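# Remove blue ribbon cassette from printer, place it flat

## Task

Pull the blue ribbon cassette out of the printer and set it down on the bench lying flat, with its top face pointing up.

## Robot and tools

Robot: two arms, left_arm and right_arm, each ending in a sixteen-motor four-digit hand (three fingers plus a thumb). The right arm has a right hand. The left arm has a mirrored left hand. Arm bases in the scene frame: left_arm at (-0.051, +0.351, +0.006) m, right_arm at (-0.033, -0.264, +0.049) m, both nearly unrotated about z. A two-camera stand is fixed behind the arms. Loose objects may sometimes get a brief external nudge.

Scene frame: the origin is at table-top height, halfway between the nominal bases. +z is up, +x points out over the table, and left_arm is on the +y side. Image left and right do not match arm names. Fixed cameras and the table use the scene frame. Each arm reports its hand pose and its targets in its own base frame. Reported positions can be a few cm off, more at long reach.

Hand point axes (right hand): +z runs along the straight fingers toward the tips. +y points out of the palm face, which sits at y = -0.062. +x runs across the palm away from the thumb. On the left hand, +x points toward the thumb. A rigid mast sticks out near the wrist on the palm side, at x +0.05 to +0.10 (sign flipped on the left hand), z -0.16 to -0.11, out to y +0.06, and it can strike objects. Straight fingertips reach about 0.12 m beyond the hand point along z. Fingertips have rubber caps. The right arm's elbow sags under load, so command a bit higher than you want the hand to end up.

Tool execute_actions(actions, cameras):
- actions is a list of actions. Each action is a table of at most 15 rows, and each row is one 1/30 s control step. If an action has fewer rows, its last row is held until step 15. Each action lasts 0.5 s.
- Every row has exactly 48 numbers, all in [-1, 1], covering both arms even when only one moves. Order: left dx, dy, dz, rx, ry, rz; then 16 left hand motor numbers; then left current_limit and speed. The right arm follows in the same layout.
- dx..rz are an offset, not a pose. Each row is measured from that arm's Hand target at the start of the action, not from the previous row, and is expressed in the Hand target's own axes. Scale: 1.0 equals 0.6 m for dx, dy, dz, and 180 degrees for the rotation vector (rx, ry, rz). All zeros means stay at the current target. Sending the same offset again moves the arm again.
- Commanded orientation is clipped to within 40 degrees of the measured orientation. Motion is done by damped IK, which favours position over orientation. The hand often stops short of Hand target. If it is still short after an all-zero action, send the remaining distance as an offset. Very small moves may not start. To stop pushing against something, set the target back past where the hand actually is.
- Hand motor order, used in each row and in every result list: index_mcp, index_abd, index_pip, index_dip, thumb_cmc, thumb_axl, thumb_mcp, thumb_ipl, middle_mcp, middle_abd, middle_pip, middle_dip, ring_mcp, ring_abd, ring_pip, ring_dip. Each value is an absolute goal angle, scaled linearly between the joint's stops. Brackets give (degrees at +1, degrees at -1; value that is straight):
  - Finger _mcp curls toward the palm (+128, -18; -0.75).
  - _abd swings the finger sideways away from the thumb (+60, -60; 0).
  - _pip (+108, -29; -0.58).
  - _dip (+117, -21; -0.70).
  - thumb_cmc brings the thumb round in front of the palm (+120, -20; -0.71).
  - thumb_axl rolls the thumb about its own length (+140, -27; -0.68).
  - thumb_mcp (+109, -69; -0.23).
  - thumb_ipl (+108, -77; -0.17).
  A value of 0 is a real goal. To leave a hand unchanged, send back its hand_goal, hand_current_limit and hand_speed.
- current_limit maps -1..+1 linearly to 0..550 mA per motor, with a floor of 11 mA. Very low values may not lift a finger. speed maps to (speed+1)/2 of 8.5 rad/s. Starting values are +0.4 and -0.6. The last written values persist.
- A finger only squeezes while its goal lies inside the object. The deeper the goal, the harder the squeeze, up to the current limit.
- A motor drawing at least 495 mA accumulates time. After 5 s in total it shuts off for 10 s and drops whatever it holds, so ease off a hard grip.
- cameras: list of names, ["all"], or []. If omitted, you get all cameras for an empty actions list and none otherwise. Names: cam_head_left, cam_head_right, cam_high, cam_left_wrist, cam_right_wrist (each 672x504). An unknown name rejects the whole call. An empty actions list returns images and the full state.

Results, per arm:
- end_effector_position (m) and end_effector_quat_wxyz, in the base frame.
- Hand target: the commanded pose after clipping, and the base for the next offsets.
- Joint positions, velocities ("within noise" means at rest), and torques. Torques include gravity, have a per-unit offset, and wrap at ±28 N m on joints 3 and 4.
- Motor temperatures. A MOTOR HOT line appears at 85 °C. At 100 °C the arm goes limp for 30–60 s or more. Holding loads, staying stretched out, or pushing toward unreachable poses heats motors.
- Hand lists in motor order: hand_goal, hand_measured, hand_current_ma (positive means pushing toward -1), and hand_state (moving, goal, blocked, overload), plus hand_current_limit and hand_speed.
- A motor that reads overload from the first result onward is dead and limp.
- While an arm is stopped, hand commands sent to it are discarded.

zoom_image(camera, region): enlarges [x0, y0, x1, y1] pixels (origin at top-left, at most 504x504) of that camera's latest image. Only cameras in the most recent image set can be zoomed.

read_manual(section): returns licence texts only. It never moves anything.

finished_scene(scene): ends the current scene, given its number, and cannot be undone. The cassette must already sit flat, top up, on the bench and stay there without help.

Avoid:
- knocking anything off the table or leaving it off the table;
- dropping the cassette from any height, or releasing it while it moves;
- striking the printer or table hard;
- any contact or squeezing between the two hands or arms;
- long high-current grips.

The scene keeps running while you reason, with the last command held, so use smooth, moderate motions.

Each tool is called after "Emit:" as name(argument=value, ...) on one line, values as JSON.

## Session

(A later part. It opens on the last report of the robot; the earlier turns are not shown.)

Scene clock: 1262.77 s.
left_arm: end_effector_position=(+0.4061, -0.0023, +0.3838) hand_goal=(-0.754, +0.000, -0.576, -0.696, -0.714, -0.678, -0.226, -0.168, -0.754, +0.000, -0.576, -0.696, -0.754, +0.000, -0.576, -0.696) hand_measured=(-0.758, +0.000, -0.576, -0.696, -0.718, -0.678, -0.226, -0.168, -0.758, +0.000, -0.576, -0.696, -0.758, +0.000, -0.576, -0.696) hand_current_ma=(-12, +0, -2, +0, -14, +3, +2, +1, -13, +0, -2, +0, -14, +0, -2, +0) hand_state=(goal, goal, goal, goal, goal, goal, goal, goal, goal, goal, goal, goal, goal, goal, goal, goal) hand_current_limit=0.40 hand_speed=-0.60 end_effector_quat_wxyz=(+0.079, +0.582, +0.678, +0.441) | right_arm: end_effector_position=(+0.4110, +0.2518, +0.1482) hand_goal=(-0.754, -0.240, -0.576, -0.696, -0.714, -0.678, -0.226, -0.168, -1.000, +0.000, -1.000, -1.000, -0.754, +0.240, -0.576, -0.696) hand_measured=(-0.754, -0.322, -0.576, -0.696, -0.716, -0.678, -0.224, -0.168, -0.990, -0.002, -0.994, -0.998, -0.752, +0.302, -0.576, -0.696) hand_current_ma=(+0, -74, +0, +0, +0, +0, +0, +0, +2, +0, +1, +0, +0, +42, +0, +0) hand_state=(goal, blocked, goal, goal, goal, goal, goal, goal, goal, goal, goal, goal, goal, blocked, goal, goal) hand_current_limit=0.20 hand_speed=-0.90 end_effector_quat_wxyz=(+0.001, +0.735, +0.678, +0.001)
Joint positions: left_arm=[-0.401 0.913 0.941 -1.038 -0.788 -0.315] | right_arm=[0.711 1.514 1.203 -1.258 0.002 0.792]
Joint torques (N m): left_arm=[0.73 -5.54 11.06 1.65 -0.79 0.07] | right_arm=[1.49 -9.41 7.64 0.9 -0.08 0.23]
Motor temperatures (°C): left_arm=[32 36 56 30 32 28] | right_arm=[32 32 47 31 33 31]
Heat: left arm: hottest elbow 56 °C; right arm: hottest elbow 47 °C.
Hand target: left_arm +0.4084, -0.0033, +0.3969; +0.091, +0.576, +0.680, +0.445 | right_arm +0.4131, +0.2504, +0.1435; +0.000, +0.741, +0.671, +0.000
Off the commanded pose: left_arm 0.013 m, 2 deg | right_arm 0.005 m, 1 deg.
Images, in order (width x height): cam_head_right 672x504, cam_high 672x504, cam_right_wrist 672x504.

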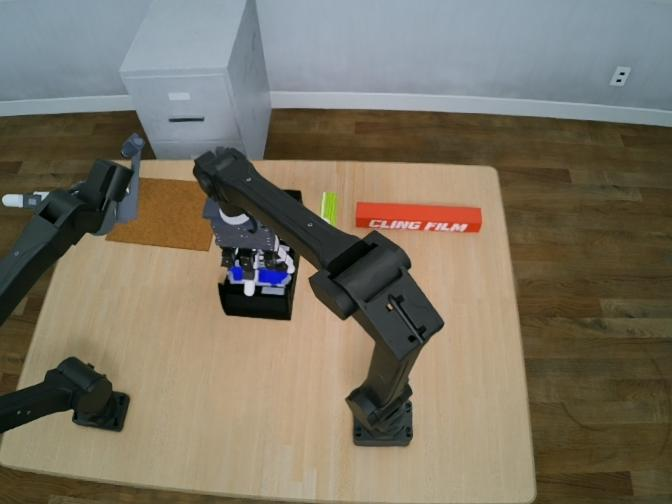

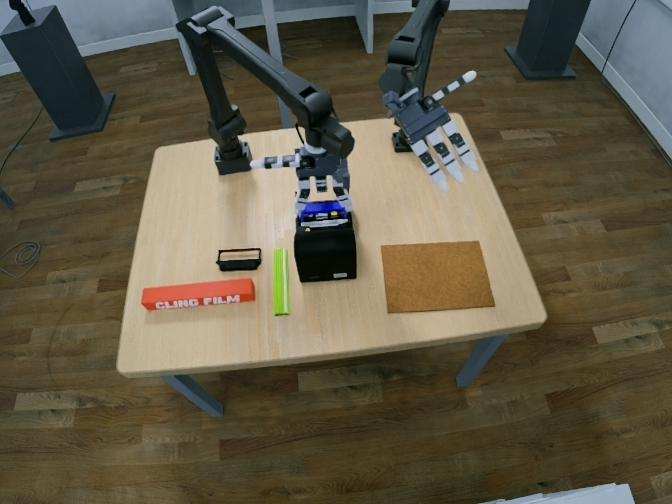

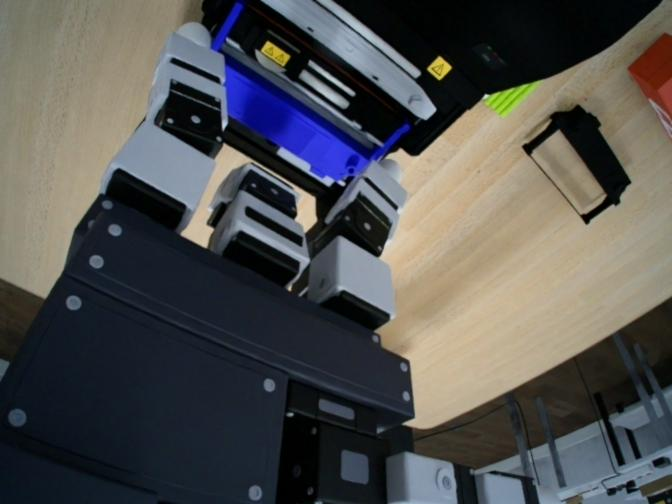

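Emit:
execute_actions(actions=[[[0,0,0,0,0,0,-0.754,0,-0.576,-0.696,-0.714,-0.678,-0.226,-0.168,-0.754,0,-0.576,-0.696,-0.754,0,-0.576,-0.696,0.4,-0.6,0,0,0.0,0,0,0,-0.754,-0.05,-0.576,-0.696,-0.714,-0.678,-0.226,-0.168,-1,0,-1,-1,-0.754,0.05,-0.576,-0.696,0.2,-0.9]],[[0,0,0,0,0,0,-0.754,0,-0.576,-0.696,-0.714,-0.678,-0.226,-0.168,-0.754,0,-0.576,-0.696,-0.754,0,-0.576,-0.696,0.4,-0.6,0,0,-0.04,0,0,0,-0.754,-0.05,-0.576,-0.696,-0.714,-0.678,-0.226,-0.168,-1,0,-1,-1,-0.754,0.05,-0.576,-0.696,0.2,-0.9]]], cameras=["cam_right_wrist","cam_high"])

Emit:
zoom_image(camera="cam_right_wrist", region=[120, 0, 440, 240])

Emit:
zoom_image(camera="cam_high", region=[280, 170, 370, 250])

Scene clock: 1283.93 s.
left_arm: end_effector_position=(+0.4061, -0.0023, +0.3838) hand_goal=(-0.754, +0.000, -0.576, -0.696, -0.714, -0.678, -0.226, -0.168, -0.754, +0.000, -0.576, -0.696, -0.754, +0.000, -0.576, -0.696) hand_measured=(-0.758, +0.000, -0.576, -0.696, -0.718, -0.678, -0.226, -0.168, -0.758, +0.000, -0.576, -0.696, -0.758, +0.000, -0.576, -0.696) hand_current_ma=(-12, +0, -2, +0, -14, +3, +2, +1, -13, +0, -2, +0, -14, +0, -2, +0) hand_state=(goal, goal, goal, goal, goal, goal, goal, goal, goal, goal, goal, goal, goal, goal, goal, goal) hand_current_limit=0.40 hand_speed=-0.60 end_effector_quat_wxyz=(+0.079, +0.582, +0.678, +0.441) | right_arm: end_effector_position=(+0.4077, +0.2493, +0.1550) hand_goal=(-0.754, -0.050, -0.576, -0.696, -0.714, -0.678, -0.226, -0.168, -1.000, +0.000, -1.000, -1.000, -0.754, +0.050, -0.576, -0.696) hand_measured=(-0.740, -0.064, -0.568, -0.694, -0.716, -0.678, -0.224, -0.168, -0.990, -0.002, -0.994, -0.998, -0.742, +0.102, -0.568, -0.692) hand_current_ma=(+3, -2, +1, +0, +0, +0, +0, +0, +2, +0, +1, +0, +2, +31, +1, +0) hand_state=(goal, goal, goal, goal, goal, goal, goal, goal, goal, goal, goal, goal, goal, blocked, goal, goal) hand_current_limit=0.20 hand_speed=-0.90 end_effector_quat_wxyz=(+0.000, +0.735, +0.678, -0.007)
Joint positions: left_arm=[-0.401 0.913 0.941 -1.038 -0.788 -0.315] | right_arm=[0.711 1.507 1.216 -1.293 0.001 0.793]
Joint torques (N m): left_arm=[0.91 -5.71 11.03 1.59 -0.78 0.08] | right_arm=[1.2 -10.58 10.06 -0.25 -0.03 0.23]
Motor temperatures (°C): left_arm=[32 36 57 30 32 28] | right_arm=[32 32 47 31 33 31]
Heat: left arm: hottest elbow 57 °C; right arm: hottest elbow 47 °C.
Hand target: left_arm +0.4084, -0.0033, +0.3969; +0.091, +0.576, +0.680, +0.445 | right_arm +0.4130, +0.2503, +0.1675; +0.000, +0.741, +0.671, +0.000
Off the commanded pose: left_arm 0.013 m, 2 deg | right_arm 0.014 m, 1 deg.
Images, in order (width x height): cam_high 672x504, cam_right_wrist 672x504.

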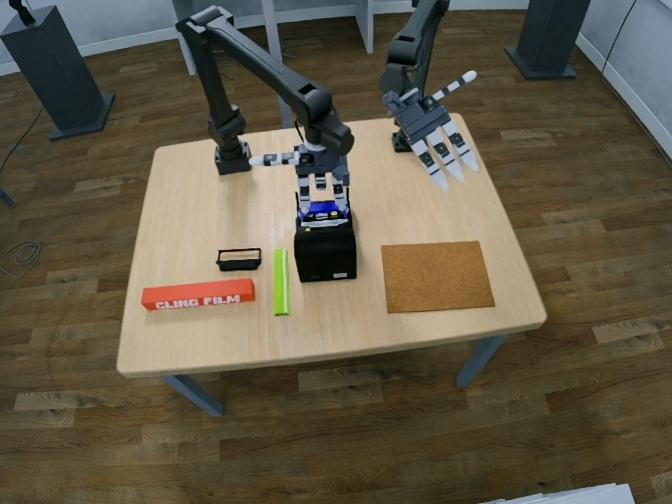

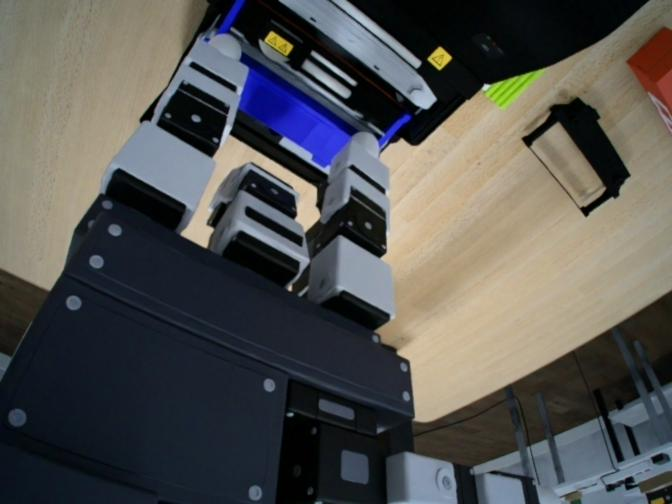

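Scaled by 1.575 from the camera's 672x504 image, which has a finer 960x720 frame.

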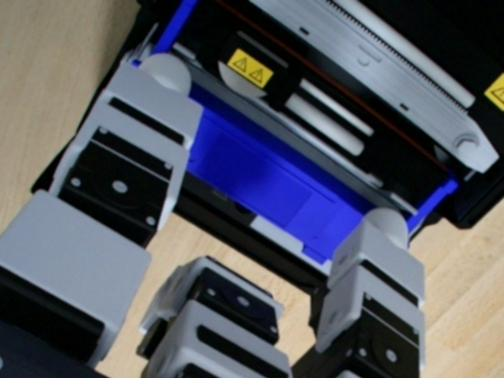

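Scaled by 5.600 from the camera's 672x504 image, which has a finer 960x720 frame.

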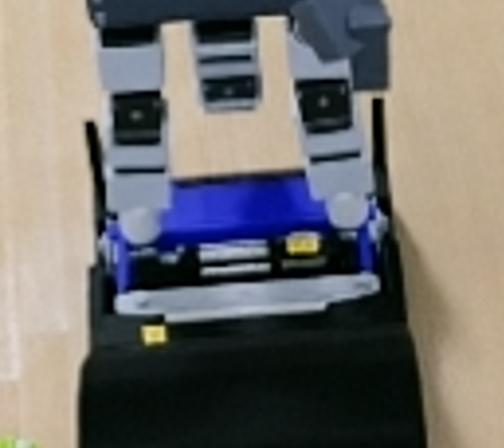

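Emit:
execute_actions(actions=[[[0,0,0,0,0,0,-0.754,0,-0.576,-0.696,-0.714,-0.678,-0.226,-0.168,-0.754,0,-0.576,-0.696,-0.754,0,-0.576,-0.696,0.4,-0.6,0,0,-0.025,0,0,0,-0.754,-0.3,-0.576,-0.696,-0.714,-0.678,-0.226,-0.168,-1,0,-1,-1,-0.754,0.3,-0.576,-0.696,0.2,-0.8]],[[0,0,0,0,0,0,-0.754,0,-0.576,-0.696,-0.714,-0.678,-0.226,-0.168,-0.754,0,-0.576,-0.696,-0.754,0,-0.576,-0.696,0.4,-0.6,0,0,0,0,0,0,-0.754,-0.6,-0.576,-0.696,-0.714,-0.678,-0.226,-0.168,-1,0,-1,-1,-0.754,0.6,-0.576,-0.696,0.2,-0.5]],[[0,0,0,0,0,0,-0.754,0,-0.576,-0.696,-0.714,-0.678,-0.226,-0.168,-0.754,0,-0.576,-0.696,-0.754,0,-0.576,-0.696,0.4,-0.6,0,0,0.06,0,0,0,-0.754,-0.6,-0.576,-0.696,-0.714,-0.678,-0.226,-0.168,-1,0,-1,-1,-0.754,0.6,-0.576,-0.696,0.2,-0.5]],[[0,0,0,0,0,0,-0.754,0,-0.576,-0.696,-0.714,-0.678,-0.226,-0.168,-0.754,0,-0.576,-0.696,-0.754,0,-0.576,-0.696,0.4,-0.6,0,0,0.022,0,0,0,-0.754,-0.6,-0.576,-0.696,-0.714,-0.678,-0.226,-0.168,-1,0,-1,-1,-0.754,0.6,-0.576,-0.696,0.2,-0.5]]], cameras=["cam_right_wrist","cam_high","cam_head_right"])

Emit:
zoom_image(camera="cam_right_wrist", region=[100, 0, 440, 240])

Emit:
zoom_image(camera="cam_high", region=[280, 170, 370, 250])

Emit:
zoom_image(camera="cam_head_right", region=[200, 220, 320, 330])

Scene clock: 1329.73 s.
left_arm: end_effector_position=(+0.4061, -0.0023, +0.3838) hand_goal=(-0.754, +0.000, -0.576, -0.696, -0.714, -0.678, -0.226, -0.168, -0.754, +0.000, -0.576, -0.696, -0.754, +0.000, -0.576, -0.696) hand_measured=(-0.758, +0.000, -0.576, -0.696, -0.718, -0.678, -0.226, -0.168, -0.758, +0.000, -0.576, -0.696, -0.758, +0.000, -0.576, -0.696) hand_current_ma=(-12, +0, -2, +0, -14, +3, +2, +1, -13, +0, -2, +0, -14, +0, -2, +0) hand_state=(goal, goal, goal, goal, goal, goal, goal, goal, goal, goal, goal, goal, goal, goal, goal, goal) hand_current_limit=0.40 hand_speed=-0.60 end_effector_quat_wxyz=(+0.079, +0.582, +0.678, +0.441) | right_arm: end_effector_position=(+0.4104, +0.2517, +0.1387) hand_goal=(-0.754, -0.600, -0.576, -0.696, -0.714, -0.678, -0.226, -0.168, -1.000, +0.000, -1.000, -1.000, -0.754, +0.600, -0.576, -0.696) hand_measured=(-0.750, -0.592, -0.572, -0.694, -0.716, -0.678, -0.224, -0.168, -0.990, -0.002, -0.994, -0.998, -0.750, +0.590, -0.572, -0.692) hand_current_ma=(+0, +1, +0, +0, +0, +0, +0, +0, +2, +0, +1, +0, +0, -1, +0, +0) hand_state=(goal, goal, goal, goal, goal, goal, goal, goal, goal, goal, goal, goal, goal, goal, goal, goal) hand_current_limit=0.20 hand_speed=-0.50 end_effector_quat_wxyz=(+0.000, +0.735, +0.678, +0.001)
Joint positions: left_arm=[-0.401 0.913 0.941 -1.038 -0.788 -0.315] | right_arm=[0.711 1.52 1.184 -1.232 0 0.793]
Joint torques (N m): left_arm=[0.62 -5.54 11.04 1.58 -0.79 0.08] | right_arm=[1.49 -9.29 7.68 0.9 -0.01 0.23]
Motor temperatures (°C): left_arm=[32 36 57 30 32 28] | right_arm=[32 33 51 31 33 31]
Heat: left arm: hottest elbow 57 °C; right arm: hottest elbow 51 °C.
Hand target: left_arm +0.4084, -0.0033, +0.3969; +0.091, +0.576, +0.680, +0.445 | right_arm +0.4131, +0.2504, +0.1333; +0.000, +0.741, +0.671, +0.000
Off the commanded pose: left_arm 0.013 m, 2 deg | right_arm 0.006 m, 1 deg.
Images, in order (width x height): cam_head_right 672x504, cam_high 672x504, cam_right_wrist 672x504.

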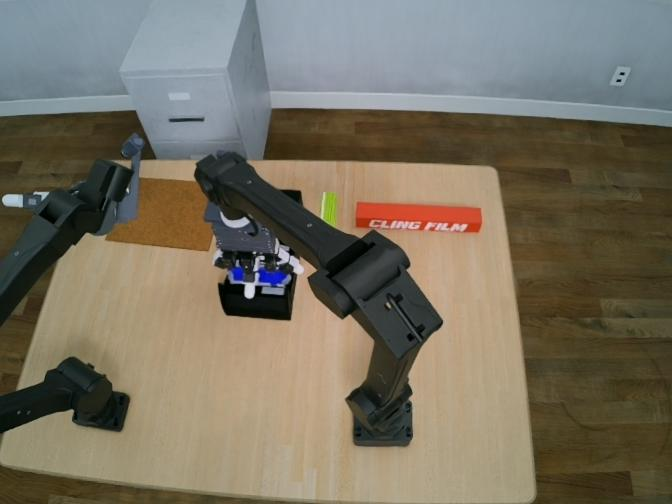

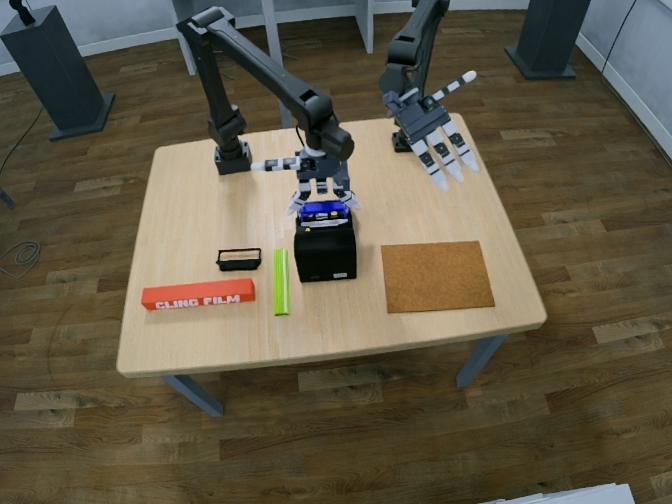

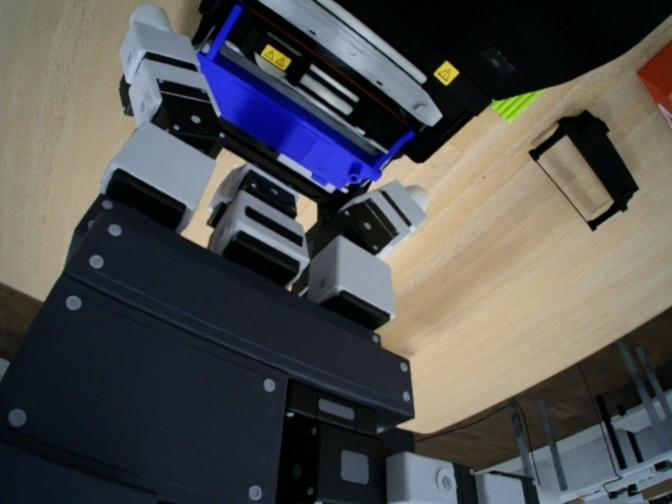

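Scaled by 1.482 from the camera's 672x504 image, which has a finer 960x720 frame.

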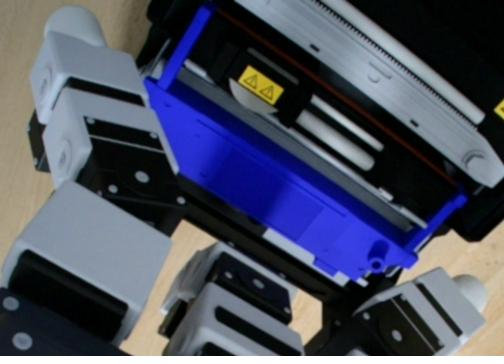

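Scaled by 5.600 from the camera's 672x504 image, which has a finer 960x720 frame.

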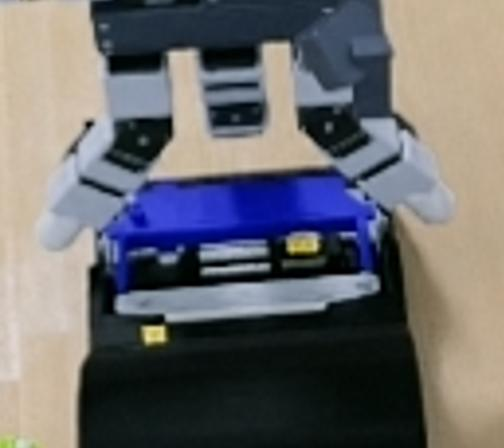

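Scaled by 4.200 from the camera's 672x504 image, which has a finer 960x720 frame.

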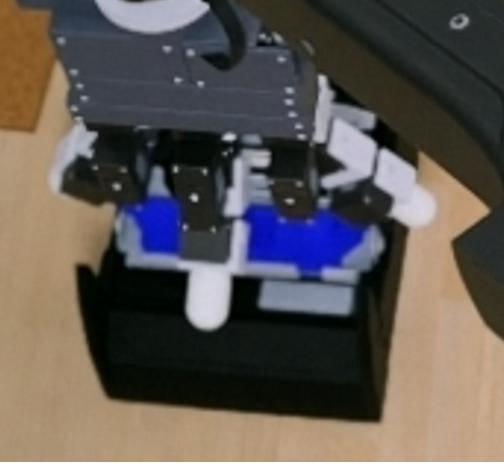

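Emit:
execute_actions(actions=[[[0,0,0,0,0,0,-0.754,0,-0.576,-0.696,-0.714,-0.678,-0.226,-0.168,-0.754,0,-0.576,-0.696,-0.754,0,-0.576,-0.696,0.4,-0.6,0,0,0,0,0,0,-0.754,-0.3,-0.576,-0.696,-0.714,-0.678,-0.226,-0.168,-1,0,-1,-1,-0.754,0.3,-0.576,-0.696,0.2,-0.8]],[[0,0,0,0,0,0,-0.754,0,-0.576,-0.696,-0.714,-0.678,-0.226,-0.168,-0.754,0,-0.576,-0.696,-0.754,0,-0.576,-0.696,0.4,-0.6,0,0,0,0,0,0,-0.754,-0.2,-0.576,-0.696,-0.714,-0.678,-0.226,-0.168,-1,0,-1,-1,-0.754,0.2,-0.576,-0.696,0.2,-0.8]]], cameras=["cam_right_wrist","cam_high","cam_head_right"])

Emit:
zoom_image(camera="cam_right_wrist", region=[100, 0, 440, 240])

Emit:
zoom_image(camera="cam_high", region=[280, 170, 370, 250])

Scene clock: 1348.03 s.
left_arm: end_effector_position=(+0.4061, -0.0023, +0.3838) hand_goal=(-0.754, +0.000, -0.576, -0.696, -0.714, -0.678, -0.226, -0.168, -0.754, +0.000, -0.576, -0.696, -0.754, +0.000, -0.576, -0.696) hand_measured=(-0.758, +0.000, -0.576, -0.696, -0.718, -0.678, -0.226, -0.168, -0.758, +0.000, -0.576, -0.696, -0.758, +0.000, -0.576, -0.696) hand_current_ma=(-12, +0, -2, +0, -14, +3, +2, +1, -13, +0, -2, +0, -14, +0, -2, +0) hand_state=(goal, goal, goal, goal, goal, goal, goal, goal, goal, goal, goal, goal, goal, goal, goal, goal) hand_current_limit=0.40 hand_speed=-0.60 end_effector_quat_wxyz=(+0.079, +0.582, +0.678, +0.441) | right_arm: end_effector_position=(+0.4110, +0.2509, +0.1391) hand_goal=(-0.754, -0.200, -0.576, -0.696, -0.714, -0.678, -0.226, -0.168, -1.000, +0.000, -1.000, -1.000, -0.754, +0.200, -0.576, -0.696) hand_measured=(-0.754, -0.356, -0.576, -0.694, -0.716, -0.678, -0.224, -0.168, -0.990, -0.002, -0.994, -0.998, -0.746, +0.330, -0.572, -0.692) hand_current_ma=(+0, -267, +0, +0, +0, +0, +0, +0, +2, +0, +1, +0, +1, +188, +0, +0) hand_state=(goal, blocked, goal, goal, goal, goal, goal, goal, goal, goal, goal, goal, goal, blocked, goal, goal) hand_current_limit=0.20 hand_speed=-0.80 end_effector_quat_wxyz=(+0.003, +0.736, +0.677, +0.001)
Joint positions: left_arm=[-0.401 0.913 0.941 -1.038 -0.788 -0.315] | right_arm=[0.71 1.52 1.184 -1.232 0.005 0.793]
Joint torques (N m): left_arm=[0.79 -5.66 11 1.68 -0.77 0.07] | right_arm=[1.55 -9.11 7.69 0.91 -0.16 0.23]
Motor temperatures (°C): left_arm=[32 36 57 30 32 28] | right_arm=[32 33 49 31 33 31]
Heat: left arm: hottest elbow 57 °C; right arm: hottest elbow 49 °C.
Hand target: left_arm +0.4084, -0.0033, +0.3969; +0.091, +0.576, +0.680, +0.445 | right_arm +0.4131, +0.2505, +0.1333; +0.000, +0.741, +0.671, +0.000
Off the commanded pose: left_arm 0.013 m, 2 deg | right_arm 0.006 m, 1 deg.
Images, in order (width x height): cam_head_right 672x504, cam_high 672x504, cam_right_wrist 672x504.

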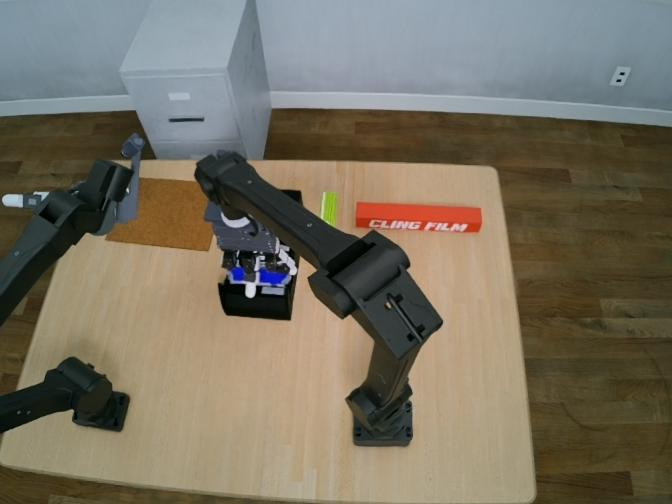

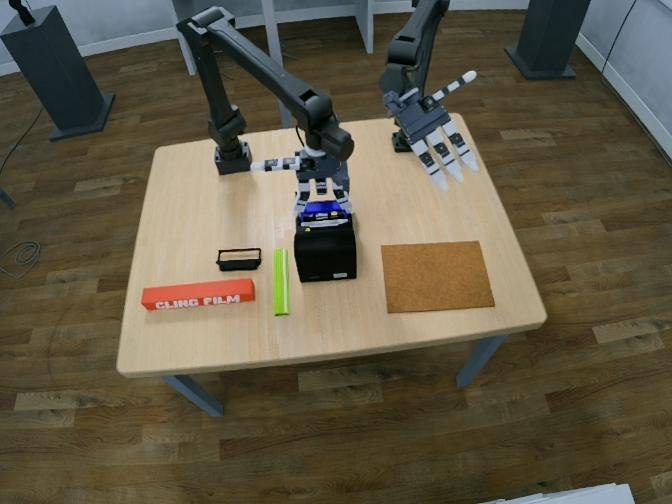

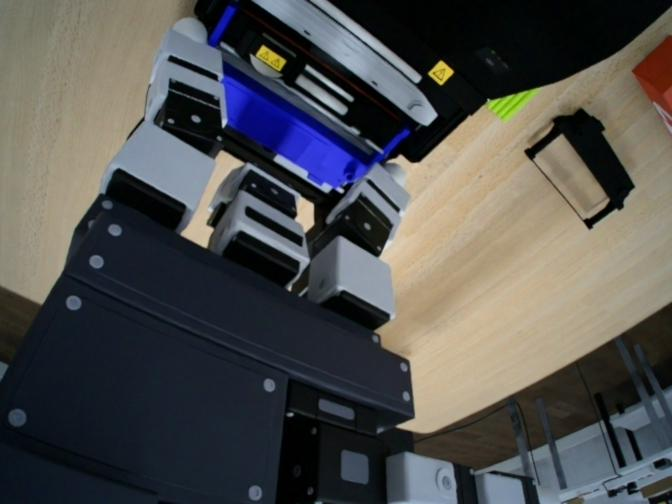

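Scaled by 1.482 from the camera's 672x504 image, which has a finer 960x720 frame.

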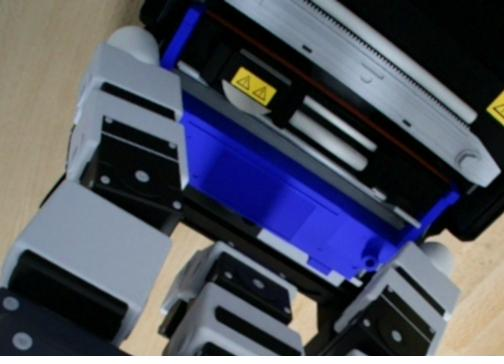

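Scaled by 5.600 from the camera's 672x504 image, which has a finer 960x720 frame.

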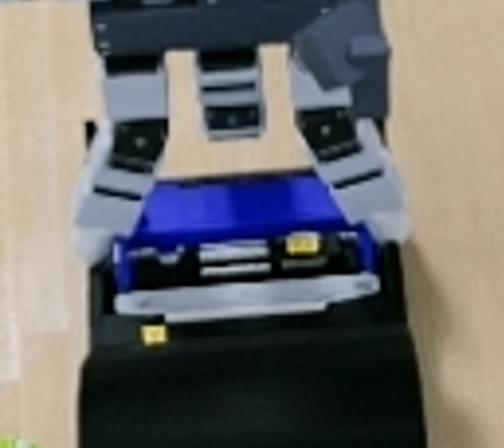

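Emit:
execute_actions(actions=[[[0,0,0,0,0,0,-0.754,0,-0.576,-0.696,-0.714,-0.678,-0.226,-0.168,-0.754,0,-0.576,-0.696,-0.754,0,-0.576,-0.696,0.4,-0.6,0,0,-0.004,0,0,0,-0.754,-0.16,-0.576,-0.696,-0.714,-0.678,-0.226,-0.168,-1,0,-1,-1,-0.754,0.12,-0.576,-0.696,0.2,-0.8]],[[0,0,0,0,0,0,-0.754,0,-0.576,-0.696,-0.714,-0.678,-0.226,-0.168,-0.754,0,-0.576,-0.696,-0.754,0,-0.576,-0.696,0.4,-0.6,0,0,-0.02,0,0,0,-0.754,-0.16,-0.576,-0.696,-0.714,-0.678,-0.226,-0.168,-1,0,-1,-1,-0.754,0.12,-0.576,-0.696,0.2,-0.8]]], cameras=["cam_right_wrist","cam_high"])

Emit:
zoom_image(camera="cam_right_wrist", region=[100, 0, 440, 240])

Emit:
zoom_image(camera="cam_high", region=[280, 170, 370, 250])

Scene clock: 1376.10 s.
left_arm: end_effector_position=(+0.4061, -0.0023, +0.3838) hand_goal=(-0.754, +0.000, -0.576, -0.696, -0.714, -0.678, -0.226, -0.168, -0.754, +0.000, -0.576, -0.696, -0.754, +0.000, -0.576, -0.696) hand_measured=(-0.758, +0.000, -0.576, -0.696, -0.718, -0.678, -0.226, -0.168, -0.758, +0.000, -0.576, -0.696, -0.758, +0.000, -0.576, -0.696) hand_current_ma=(-12, +0, -2, +0, -14, +3, +2, +1, -13, +0, -2, +0, -14, +0, -2, +0) hand_state=(goal, goal, goal, goal, goal, goal, goal, goal, goal, goal, goal, goal, goal, goal, goal, goal) hand_current_limit=0.40 hand_speed=-0.60 end_effector_quat_wxyz=(+0.079, +0.582, +0.678, +0.441) | right_arm: end_effector_position=(+0.4093, +0.2495, +0.1387) hand_goal=(-0.754, -0.160, -0.576, -0.696, -0.714, -0.678, -0.226, -0.168, -1.000, +0.000, -1.000, -1.000, -0.754, +0.120, -0.576, -0.696) hand_measured=(-0.750, -0.348, -0.574, -0.694, -0.716, -0.678, -0.224, -0.168, -0.990, -0.002, -0.994, -0.998, -0.742, +0.328, -0.568, -0.692) hand_current_ma=(+0, -330, +0, +0, +0, +0, +0, +0, +2, +0, +1, +0, +3, +330, +1, +0) hand_state=(goal, blocked, goal, goal, goal, goal, goal, goal, goal, goal, goal, goal, goal, blocked, goal, goal) hand_current_limit=0.20 hand_speed=-0.80 end_effector_quat_wxyz=(+0.002, +0.736, +0.677, -0.003)
Joint positions: left_arm=[-0.401 0.913 0.941 -1.038 -0.788 -0.315] | right_arm=[0.71 1.52 1.184 -1.24 0.005 0.793]
Joint torques (N m): left_arm=[0.67 -5.71 10.97 1.65 -0.79 0.09] | right_arm=[1.49 -10.29 9.58 -0.27 -0.16 0.23]
Motor temperatures (°C): left_arm=[32 36 57 30 32 28] | right_arm=[32 32 47 31 33 31]
Heat: left arm: hottest elbow 57 °C; right arm: hottest elbow 47 °C.
Hand target: left_arm +0.4084, -0.0033, +0.3969; +0.091, +0.576, +0.680, +0.445 | right_arm +0.4131, +0.2504, +0.1477; +0.000, +0.741, +0.671, +0.000
Off the commanded pose: left_arm 0.013 m, 2 deg | right_arm 0.010 m, 1 deg.
Images, in order (width x height): cam_high 672x504, cam_right_wrist 672x504.

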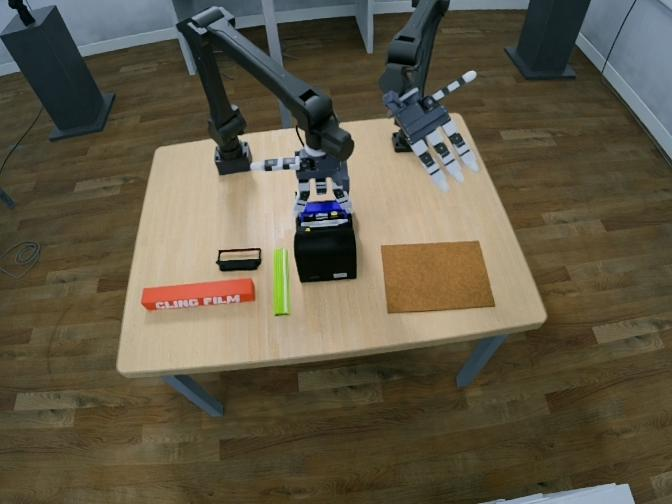

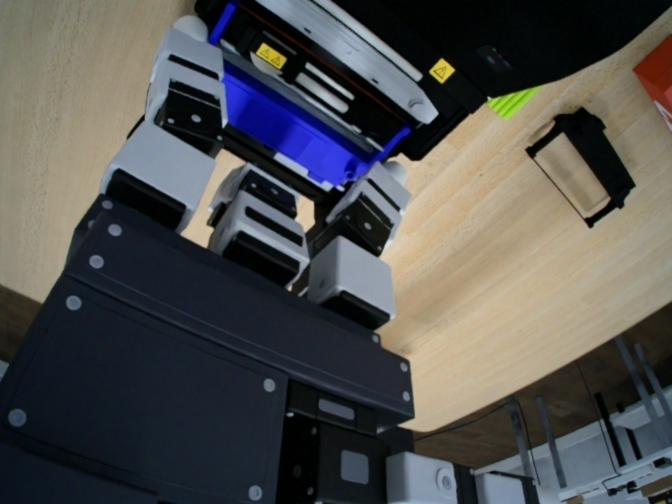

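Scaled by 1.482 from the camera's 672x504 image, which has a finer 960x720 frame.

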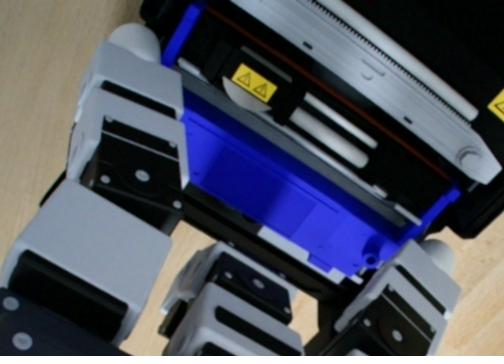

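Scaled by 5.600 from the camera's 672x504 image, which has a finer 960x720 frame.

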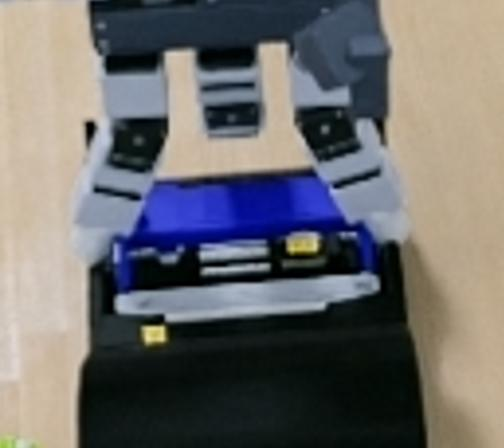

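Emit:
execute_actions(actions=[[[0,0,0,0,0,0,-0.754,0,-0.576,-0.696,-0.714,-0.678,-0.226,-0.168,-0.754,0,-0.576,-0.696,-0.754,0,-0.576,-0.696,0.4,-0.6,0,0,-0.025,0,0,0,-0.754,-0.16,-0.576,-0.696,-0.714,-0.678,-0.226,-0.168,-1,0,-1,-1,-0.754,0.12,-0.576,-0.696,0.2,-0.8]]], cameras=["cam_right_wrist","cam_high"])

Emit:
zoom_image(camera="cam_right_wrist", region=[100, 0, 440, 240])

Emit:
zoom_image(camera="cam_high", region=[280, 170, 370, 250])

Scene clock: 1388.87 s.
left_arm: end_effector_position=(+0.4061, -0.0023, +0.3838) hand_goal=(-0.754, +0.000, -0.576, -0.696, -0.714, -0.678, -0.226, -0.168, -0.754, +0.000, -0.576, -0.696, -0.754, +0.000, -0.576, -0.696) hand_measured=(-0.758, +0.000, -0.576, -0.696, -0.718, -0.678, -0.226, -0.168, -0.758, +0.000, -0.576, -0.696, -0.758, +0.000, -0.576, -0.696) hand_current_ma=(-12, +0, -2, +0, -14, +3, +2, +1, -13, +0, -2, +0, -14, +0, -2, +0) hand_state=(goal, goal, goal, goal, goal, goal, goal, goal, goal, goal, goal, goal, goal, goal, goal, goal) hand_current_limit=0.40 hand_speed=-0.60 end_effector_quat_wxyz=(+0.079, +0.582, +0.678, +0.441) | right_arm: end_effector_position=(+0.4069, +0.2477, +0.1403) hand_goal=(-0.754, -0.160, -0.576, -0.696, -0.714, -0.678, -0.226, -0.168, -1.000, +0.000, -1.000, -1.000, -0.754, +0.120, -0.576, -0.696) hand_measured=(-0.740, -0.338, -0.568, -0.694, -0.716, -0.678, -0.224, -0.168, -0.990, -0.002, -0.994, -0.998, -0.726, +0.328, -0.556, -0.686) hand_current_ma=(+4, -330, +1, +0, +0, +0, +0, +0, +2, +0, +1, +0, +14, +330, +6, +2) hand_state=(goal, blocked, goal, goal, goal, goal, goal, goal, goal, goal, goal, goal, blocked, blocked, blocked, goal) hand_current_limit=0.20 hand_speed=-0.80 end_effector_quat_wxyz=(+0.002, +0.736, +0.677, -0.011)
Joint positions: left_arm=[-0.401 0.913 0.941 -1.038 -0.788 -0.315] | right_arm=[0.71 1.52 1.19 -1.262 0.004 0.793]
Joint torques (N m): left_arm=[0.85 -5.77 11.02 1.69 -0.79 0.09] | right_arm=[1.55 -11.4 11.06 -0.96 -0.12 0.22]
Motor temperatures (°C): left_arm=[32 36 57 30 32 28] | right_arm=[32 32 48 31 33 31]
Heat: left arm: hottest elbow 57 °C; right arm: hottest elbow 48 °C.
Hand target: left_arm +0.4084, -0.0033, +0.3969; +0.091, +0.576, +0.680, +0.445 | right_arm +0.4130, +0.2504, +0.1626; +0.000, +0.741, +0.671, +0.000
Off the commanded pose: left_arm 0.013 m, 2 deg | right_arm 0.023 m, 2 deg.
Images, in order (width x height): cam_high 672x504, cam_right_wrist 672x504.

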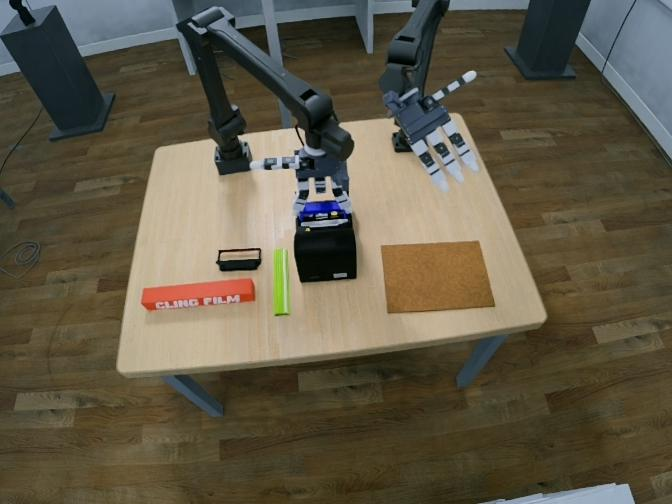

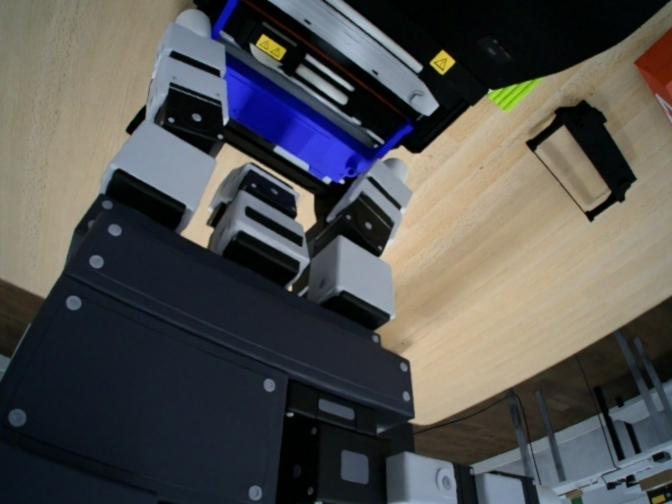

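Scaled by 1.482 from the camera's 672x504 image, which has a finer 960x720 frame.

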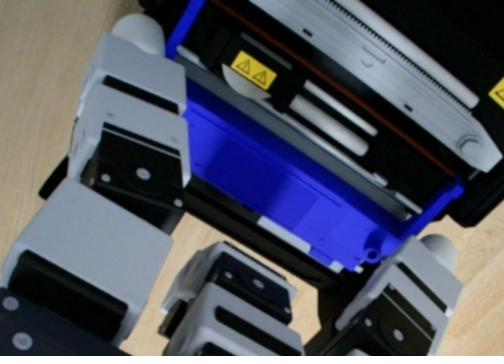

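Scaled by 5.600 from the camera's 672x504 image, which has a finer 960x720 frame.

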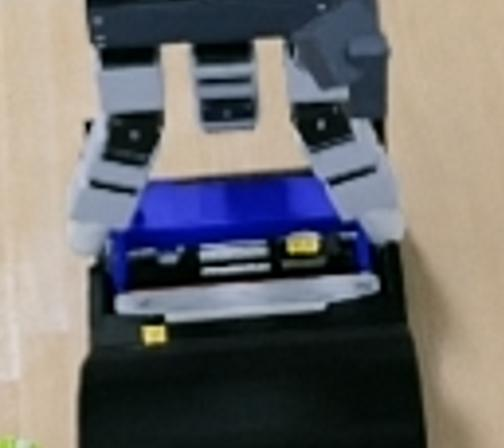

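Emit:
execute_actions(actions=[[[0,0,0,0,0,0,-0.754,0,-0.576,-0.696,-0.714,-0.678,-0.226,-0.168,-0.754,0,-0.576,-0.696,-0.754,0,-0.576,-0.696,0.4,-0.6,0,0,-0.025,0,0,0,-0.754,-0.16,-0.576,-0.696,-0.714,-0.678,-0.226,-0.168,-1,0,-1,-1,-0.754,0.12,-0.576,-0.696,0.2,-0.8]]], cameras=["cam_right_wrist","cam_high"])

Emit:
zoom_image(camera="cam_right_wrist", region=[100, 0, 440, 240])

Emit:
zoom_image(camera="cam_high", region=[280, 170, 370, 250])

Scene clock: 1407.53 s.
left_arm: end_effector_position=(+0.4061, -0.0023, +0.3838) hand_goal=(-0.754, +0.000, -0.576, -0.696, -0.714, -0.678, -0.226, -0.168, -0.754, +0.000, -0.576, -0.696, -0.754, +0.000, -0.576, -0.696) hand_measured=(-0.758, +0.000, -0.576, -0.696, -0.718, -0.678, -0.226, -0.168, -0.758, +0.000, -0.576, -0.696, -0.758, +0.000, -0.576, -0.696) hand_current_ma=(-12, +0, -2, +0, -14, +3, +2, +1, -13, +0, -2, +0, -14, +0, -2, +0) hand_state=(goal, goal, goal, goal, goal, goal, goal, goal, goal, goal, goal, goal, goal, goal, goal, goal) hand_current_limit=0.40 hand_speed=-0.60 end_effector_quat_wxyz=(+0.079, +0.582, +0.678, +0.441) | right_arm: end_effector_position=(+0.4078, +0.2484, +0.1507) hand_goal=(-0.754, -0.160, -0.576, -0.696, -0.714, -0.678, -0.226, -0.168, -1.000, +0.000, -1.000, -1.000, -0.754, +0.120, -0.576, -0.696) hand_measured=(-0.736, -0.336, -0.566, -0.692, -0.716, -0.678, -0.224, -0.168, -0.990, -0.002, -0.994, -0.998, -0.722, +0.328, -0.554, -0.686) hand_current_ma=(+5, -330, +2, +0, +0, +0, +0, +0, +2, +0, +1, +0, +16, +330, +7, +2) hand_state=(goal, blocked, goal, goal, goal, goal, goal, goal, goal, goal, goal, goal, blocked, blocked, blocked, goal) hand_current_limit=0.20 hand_speed=-0.80 end_effector_quat_wxyz=(+0.001, +0.736, +0.677, -0.015)
Joint positions: left_arm=[-0.401 0.913 0.941 -1.038 -0.788 -0.315] | right_arm=[0.71 1.52 1.22 -1.301 0.004 0.793]
Joint torques (N m): left_arm=[0.85 -5.71 11.03 1.68 -0.79 0.08] | right_arm=[1.55 -12.4 11.1 -0.99 -0.12 0.22]
Motor temperatures (°C): left_arm=[32 36 57 30 32 28] | right_arm=[32 33 48 31 33 31]
Heat: left arm: hottest elbow 57 °C; right arm: hottest elbow 48 °C.
Hand target: left_arm +0.4084, -0.0033, +0.3969; +0.091, +0.576, +0.680, +0.445 | right_arm +0.4131, +0.2505, +0.1777; +0.000, +0.741, +0.671, +0.000
Off the commanded pose: left_arm 0.013 m, 2 deg | right_arm 0.028 m, 2 deg.
Images, in order (width x height): cam_high 672x504, cam_right_wrist 672x504.

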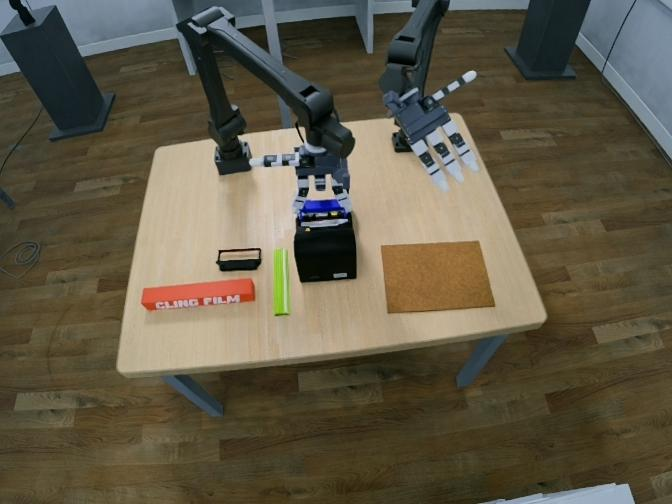

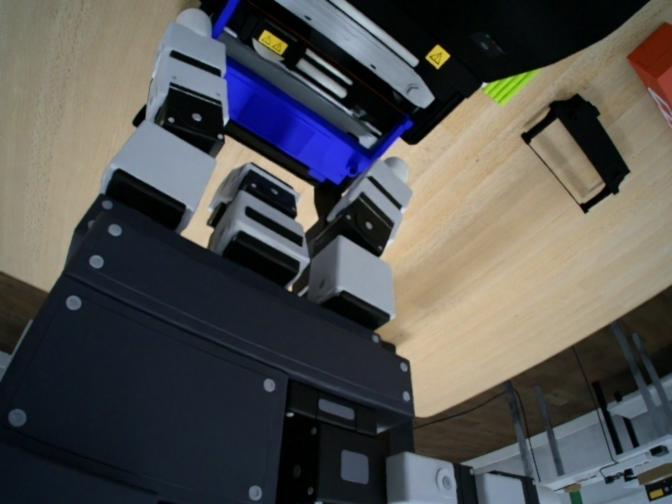

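Scaled by 1.482 from the camera's 672x504 image, which has a finer 960x720 frame.

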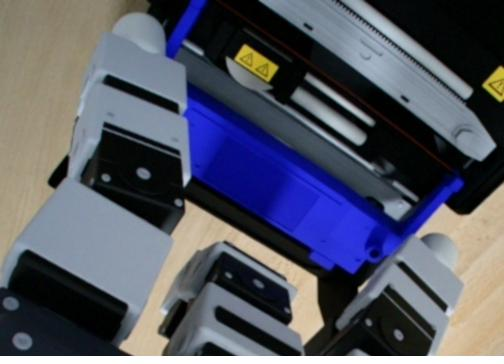

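Scaled by 5.600 from the camera's 672x504 image, which has a finer 960x720 frame.

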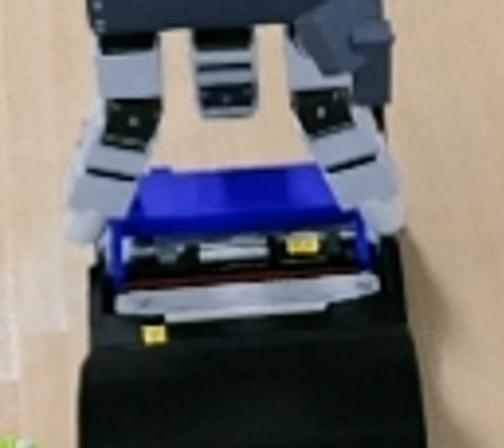

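Emit:
execute_actions(actions=[[[0,0,0,0,0,0,-0.754,0,-0.576,-0.696,-0.714,-0.678,-0.226,-0.168,-0.754,0,-0.576,-0.696,-0.754,0,-0.576,-0.696,0.4,-0.6,0,0,-0.025,0,0,0,-0.754,-0.16,-0.576,-0.696,-0.714,-0.678,-0.226,-0.168,-1,0,-1,-1,-0.754,0.12,-0.576,-0.696,0.2,-0.8]]], cameras=["cam_right_wrist","cam_high"])

Emit:
zoom_image(camera="cam_right_wrist", region=[100, 0, 440, 240])

Emit:
zoom_image(camera="cam_high", region=[280, 170, 370, 250])

Scene clock: 1420.07 s.
left_arm: end_effector_position=(+0.4061, -0.0023, +0.3838) hand_goal=(-0.754, +0.000, -0.576, -0.696, -0.714, -0.678, -0.226, -0.168, -0.754, +0.000, -0.576, -0.696, -0.754, +0.000, -0.576, -0.696) hand_measured=(-0.758, +0.000, -0.576, -0.696, -0.718, -0.678, -0.226, -0.168, -0.758, +0.000, -0.576, -0.696, -0.758, +0.000, -0.576, -0.696) hand_current_ma=(-12, +0, -2, +0, -14, +3, +2, +1, -13, +0, -2, +0, -14, +0, -2, +0) hand_state=(goal, goal, goal, goal, goal, goal, goal, goal, goal, goal, goal, goal, goal, goal, goal, goal) hand_current_limit=0.40 hand_speed=-0.60 end_effector_quat_wxyz=(+0.079, +0.582, +0.678, +0.441) | right_arm: end_effector_position=(+0.4019, +0.2426, +0.1637) hand_goal=(-0.754, -0.160, -0.576, -0.696, -0.714, -0.678, -0.226, -0.168, -1.000, +0.000, -1.000, -1.000, -0.754, +0.120, -0.576, -0.696) hand_measured=(-0.756, -0.334, -0.574, -0.694, -0.716, -0.678, -0.224, -0.168, -0.990, -0.002, -0.994, -0.998, -0.738, +0.328, -0.562, -0.686) hand_current_ma=(+0, -330, +0, +0, +0, +0, +0, +0, +2, +0, +1, +0, +4, +330, +3, +2) hand_state=(goal, blocked, goal, goal, goal, goal, goal, goal, goal, goal, goal, goal, goal, blocked, goal, goal) hand_current_limit=0.20 hand_speed=-0.80 end_effector_quat_wxyz=(+0.000, +0.736, +0.676, -0.031)
Joint positions: left_arm=[-0.401 0.913 0.941 -1.038 -0.788 -0.315] | right_arm=[0.709 1.509 1.245 -1.369 0.003 0.794]
Joint torques (N m): left_arm=[0.85 -5.66 11.04 1.59 -0.79 0.08] | right_arm=[1.73 -12.04 11.49 0.01 -0.1 0.23]
Motor temperatures (°C): left_arm=[32 36 57 29 32 28] | right_arm=[32 33 49 31 33 31]
Heat: left arm: hottest elbow 57 °C; right arm: hottest elbow 49 °C.
Hand target: left_arm +0.4084, -0.0033, +0.3969; +0.091, +0.576, +0.680, +0.445 | right_arm +0.4131, +0.2503, +0.1927; +0.000, +0.741, +0.671, +0.000
Off the commanded pose: left_arm 0.013 m, 2 deg | right_arm 0.032 m, 4 deg.
Images, in order (width x height): cam_high 672x504, cam_right_wrist 672x504.

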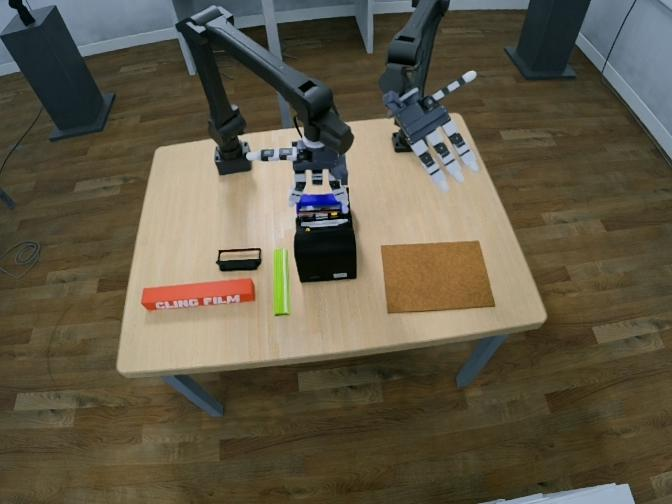

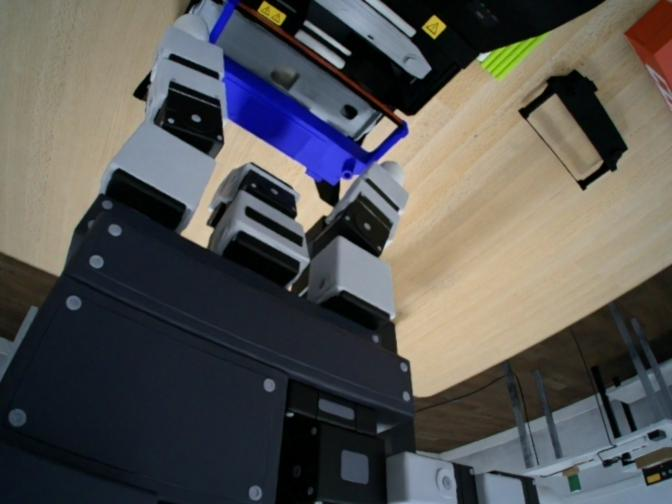

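Scaled by 1.482 from the camera's 672x504 image, which has a finer 960x720 frame.

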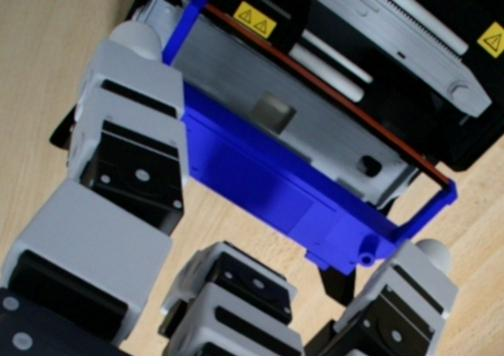

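Scaled by 5.600 from the camera's 672x504 image, which has a finer 960x720 frame.

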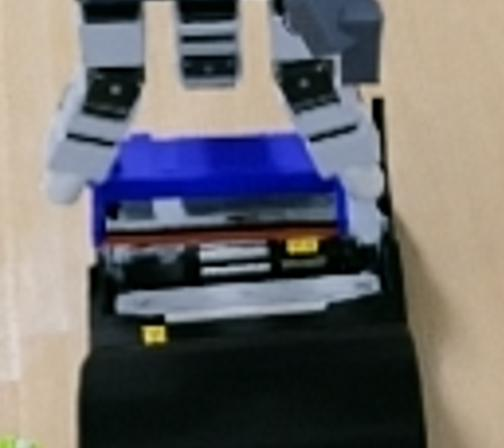

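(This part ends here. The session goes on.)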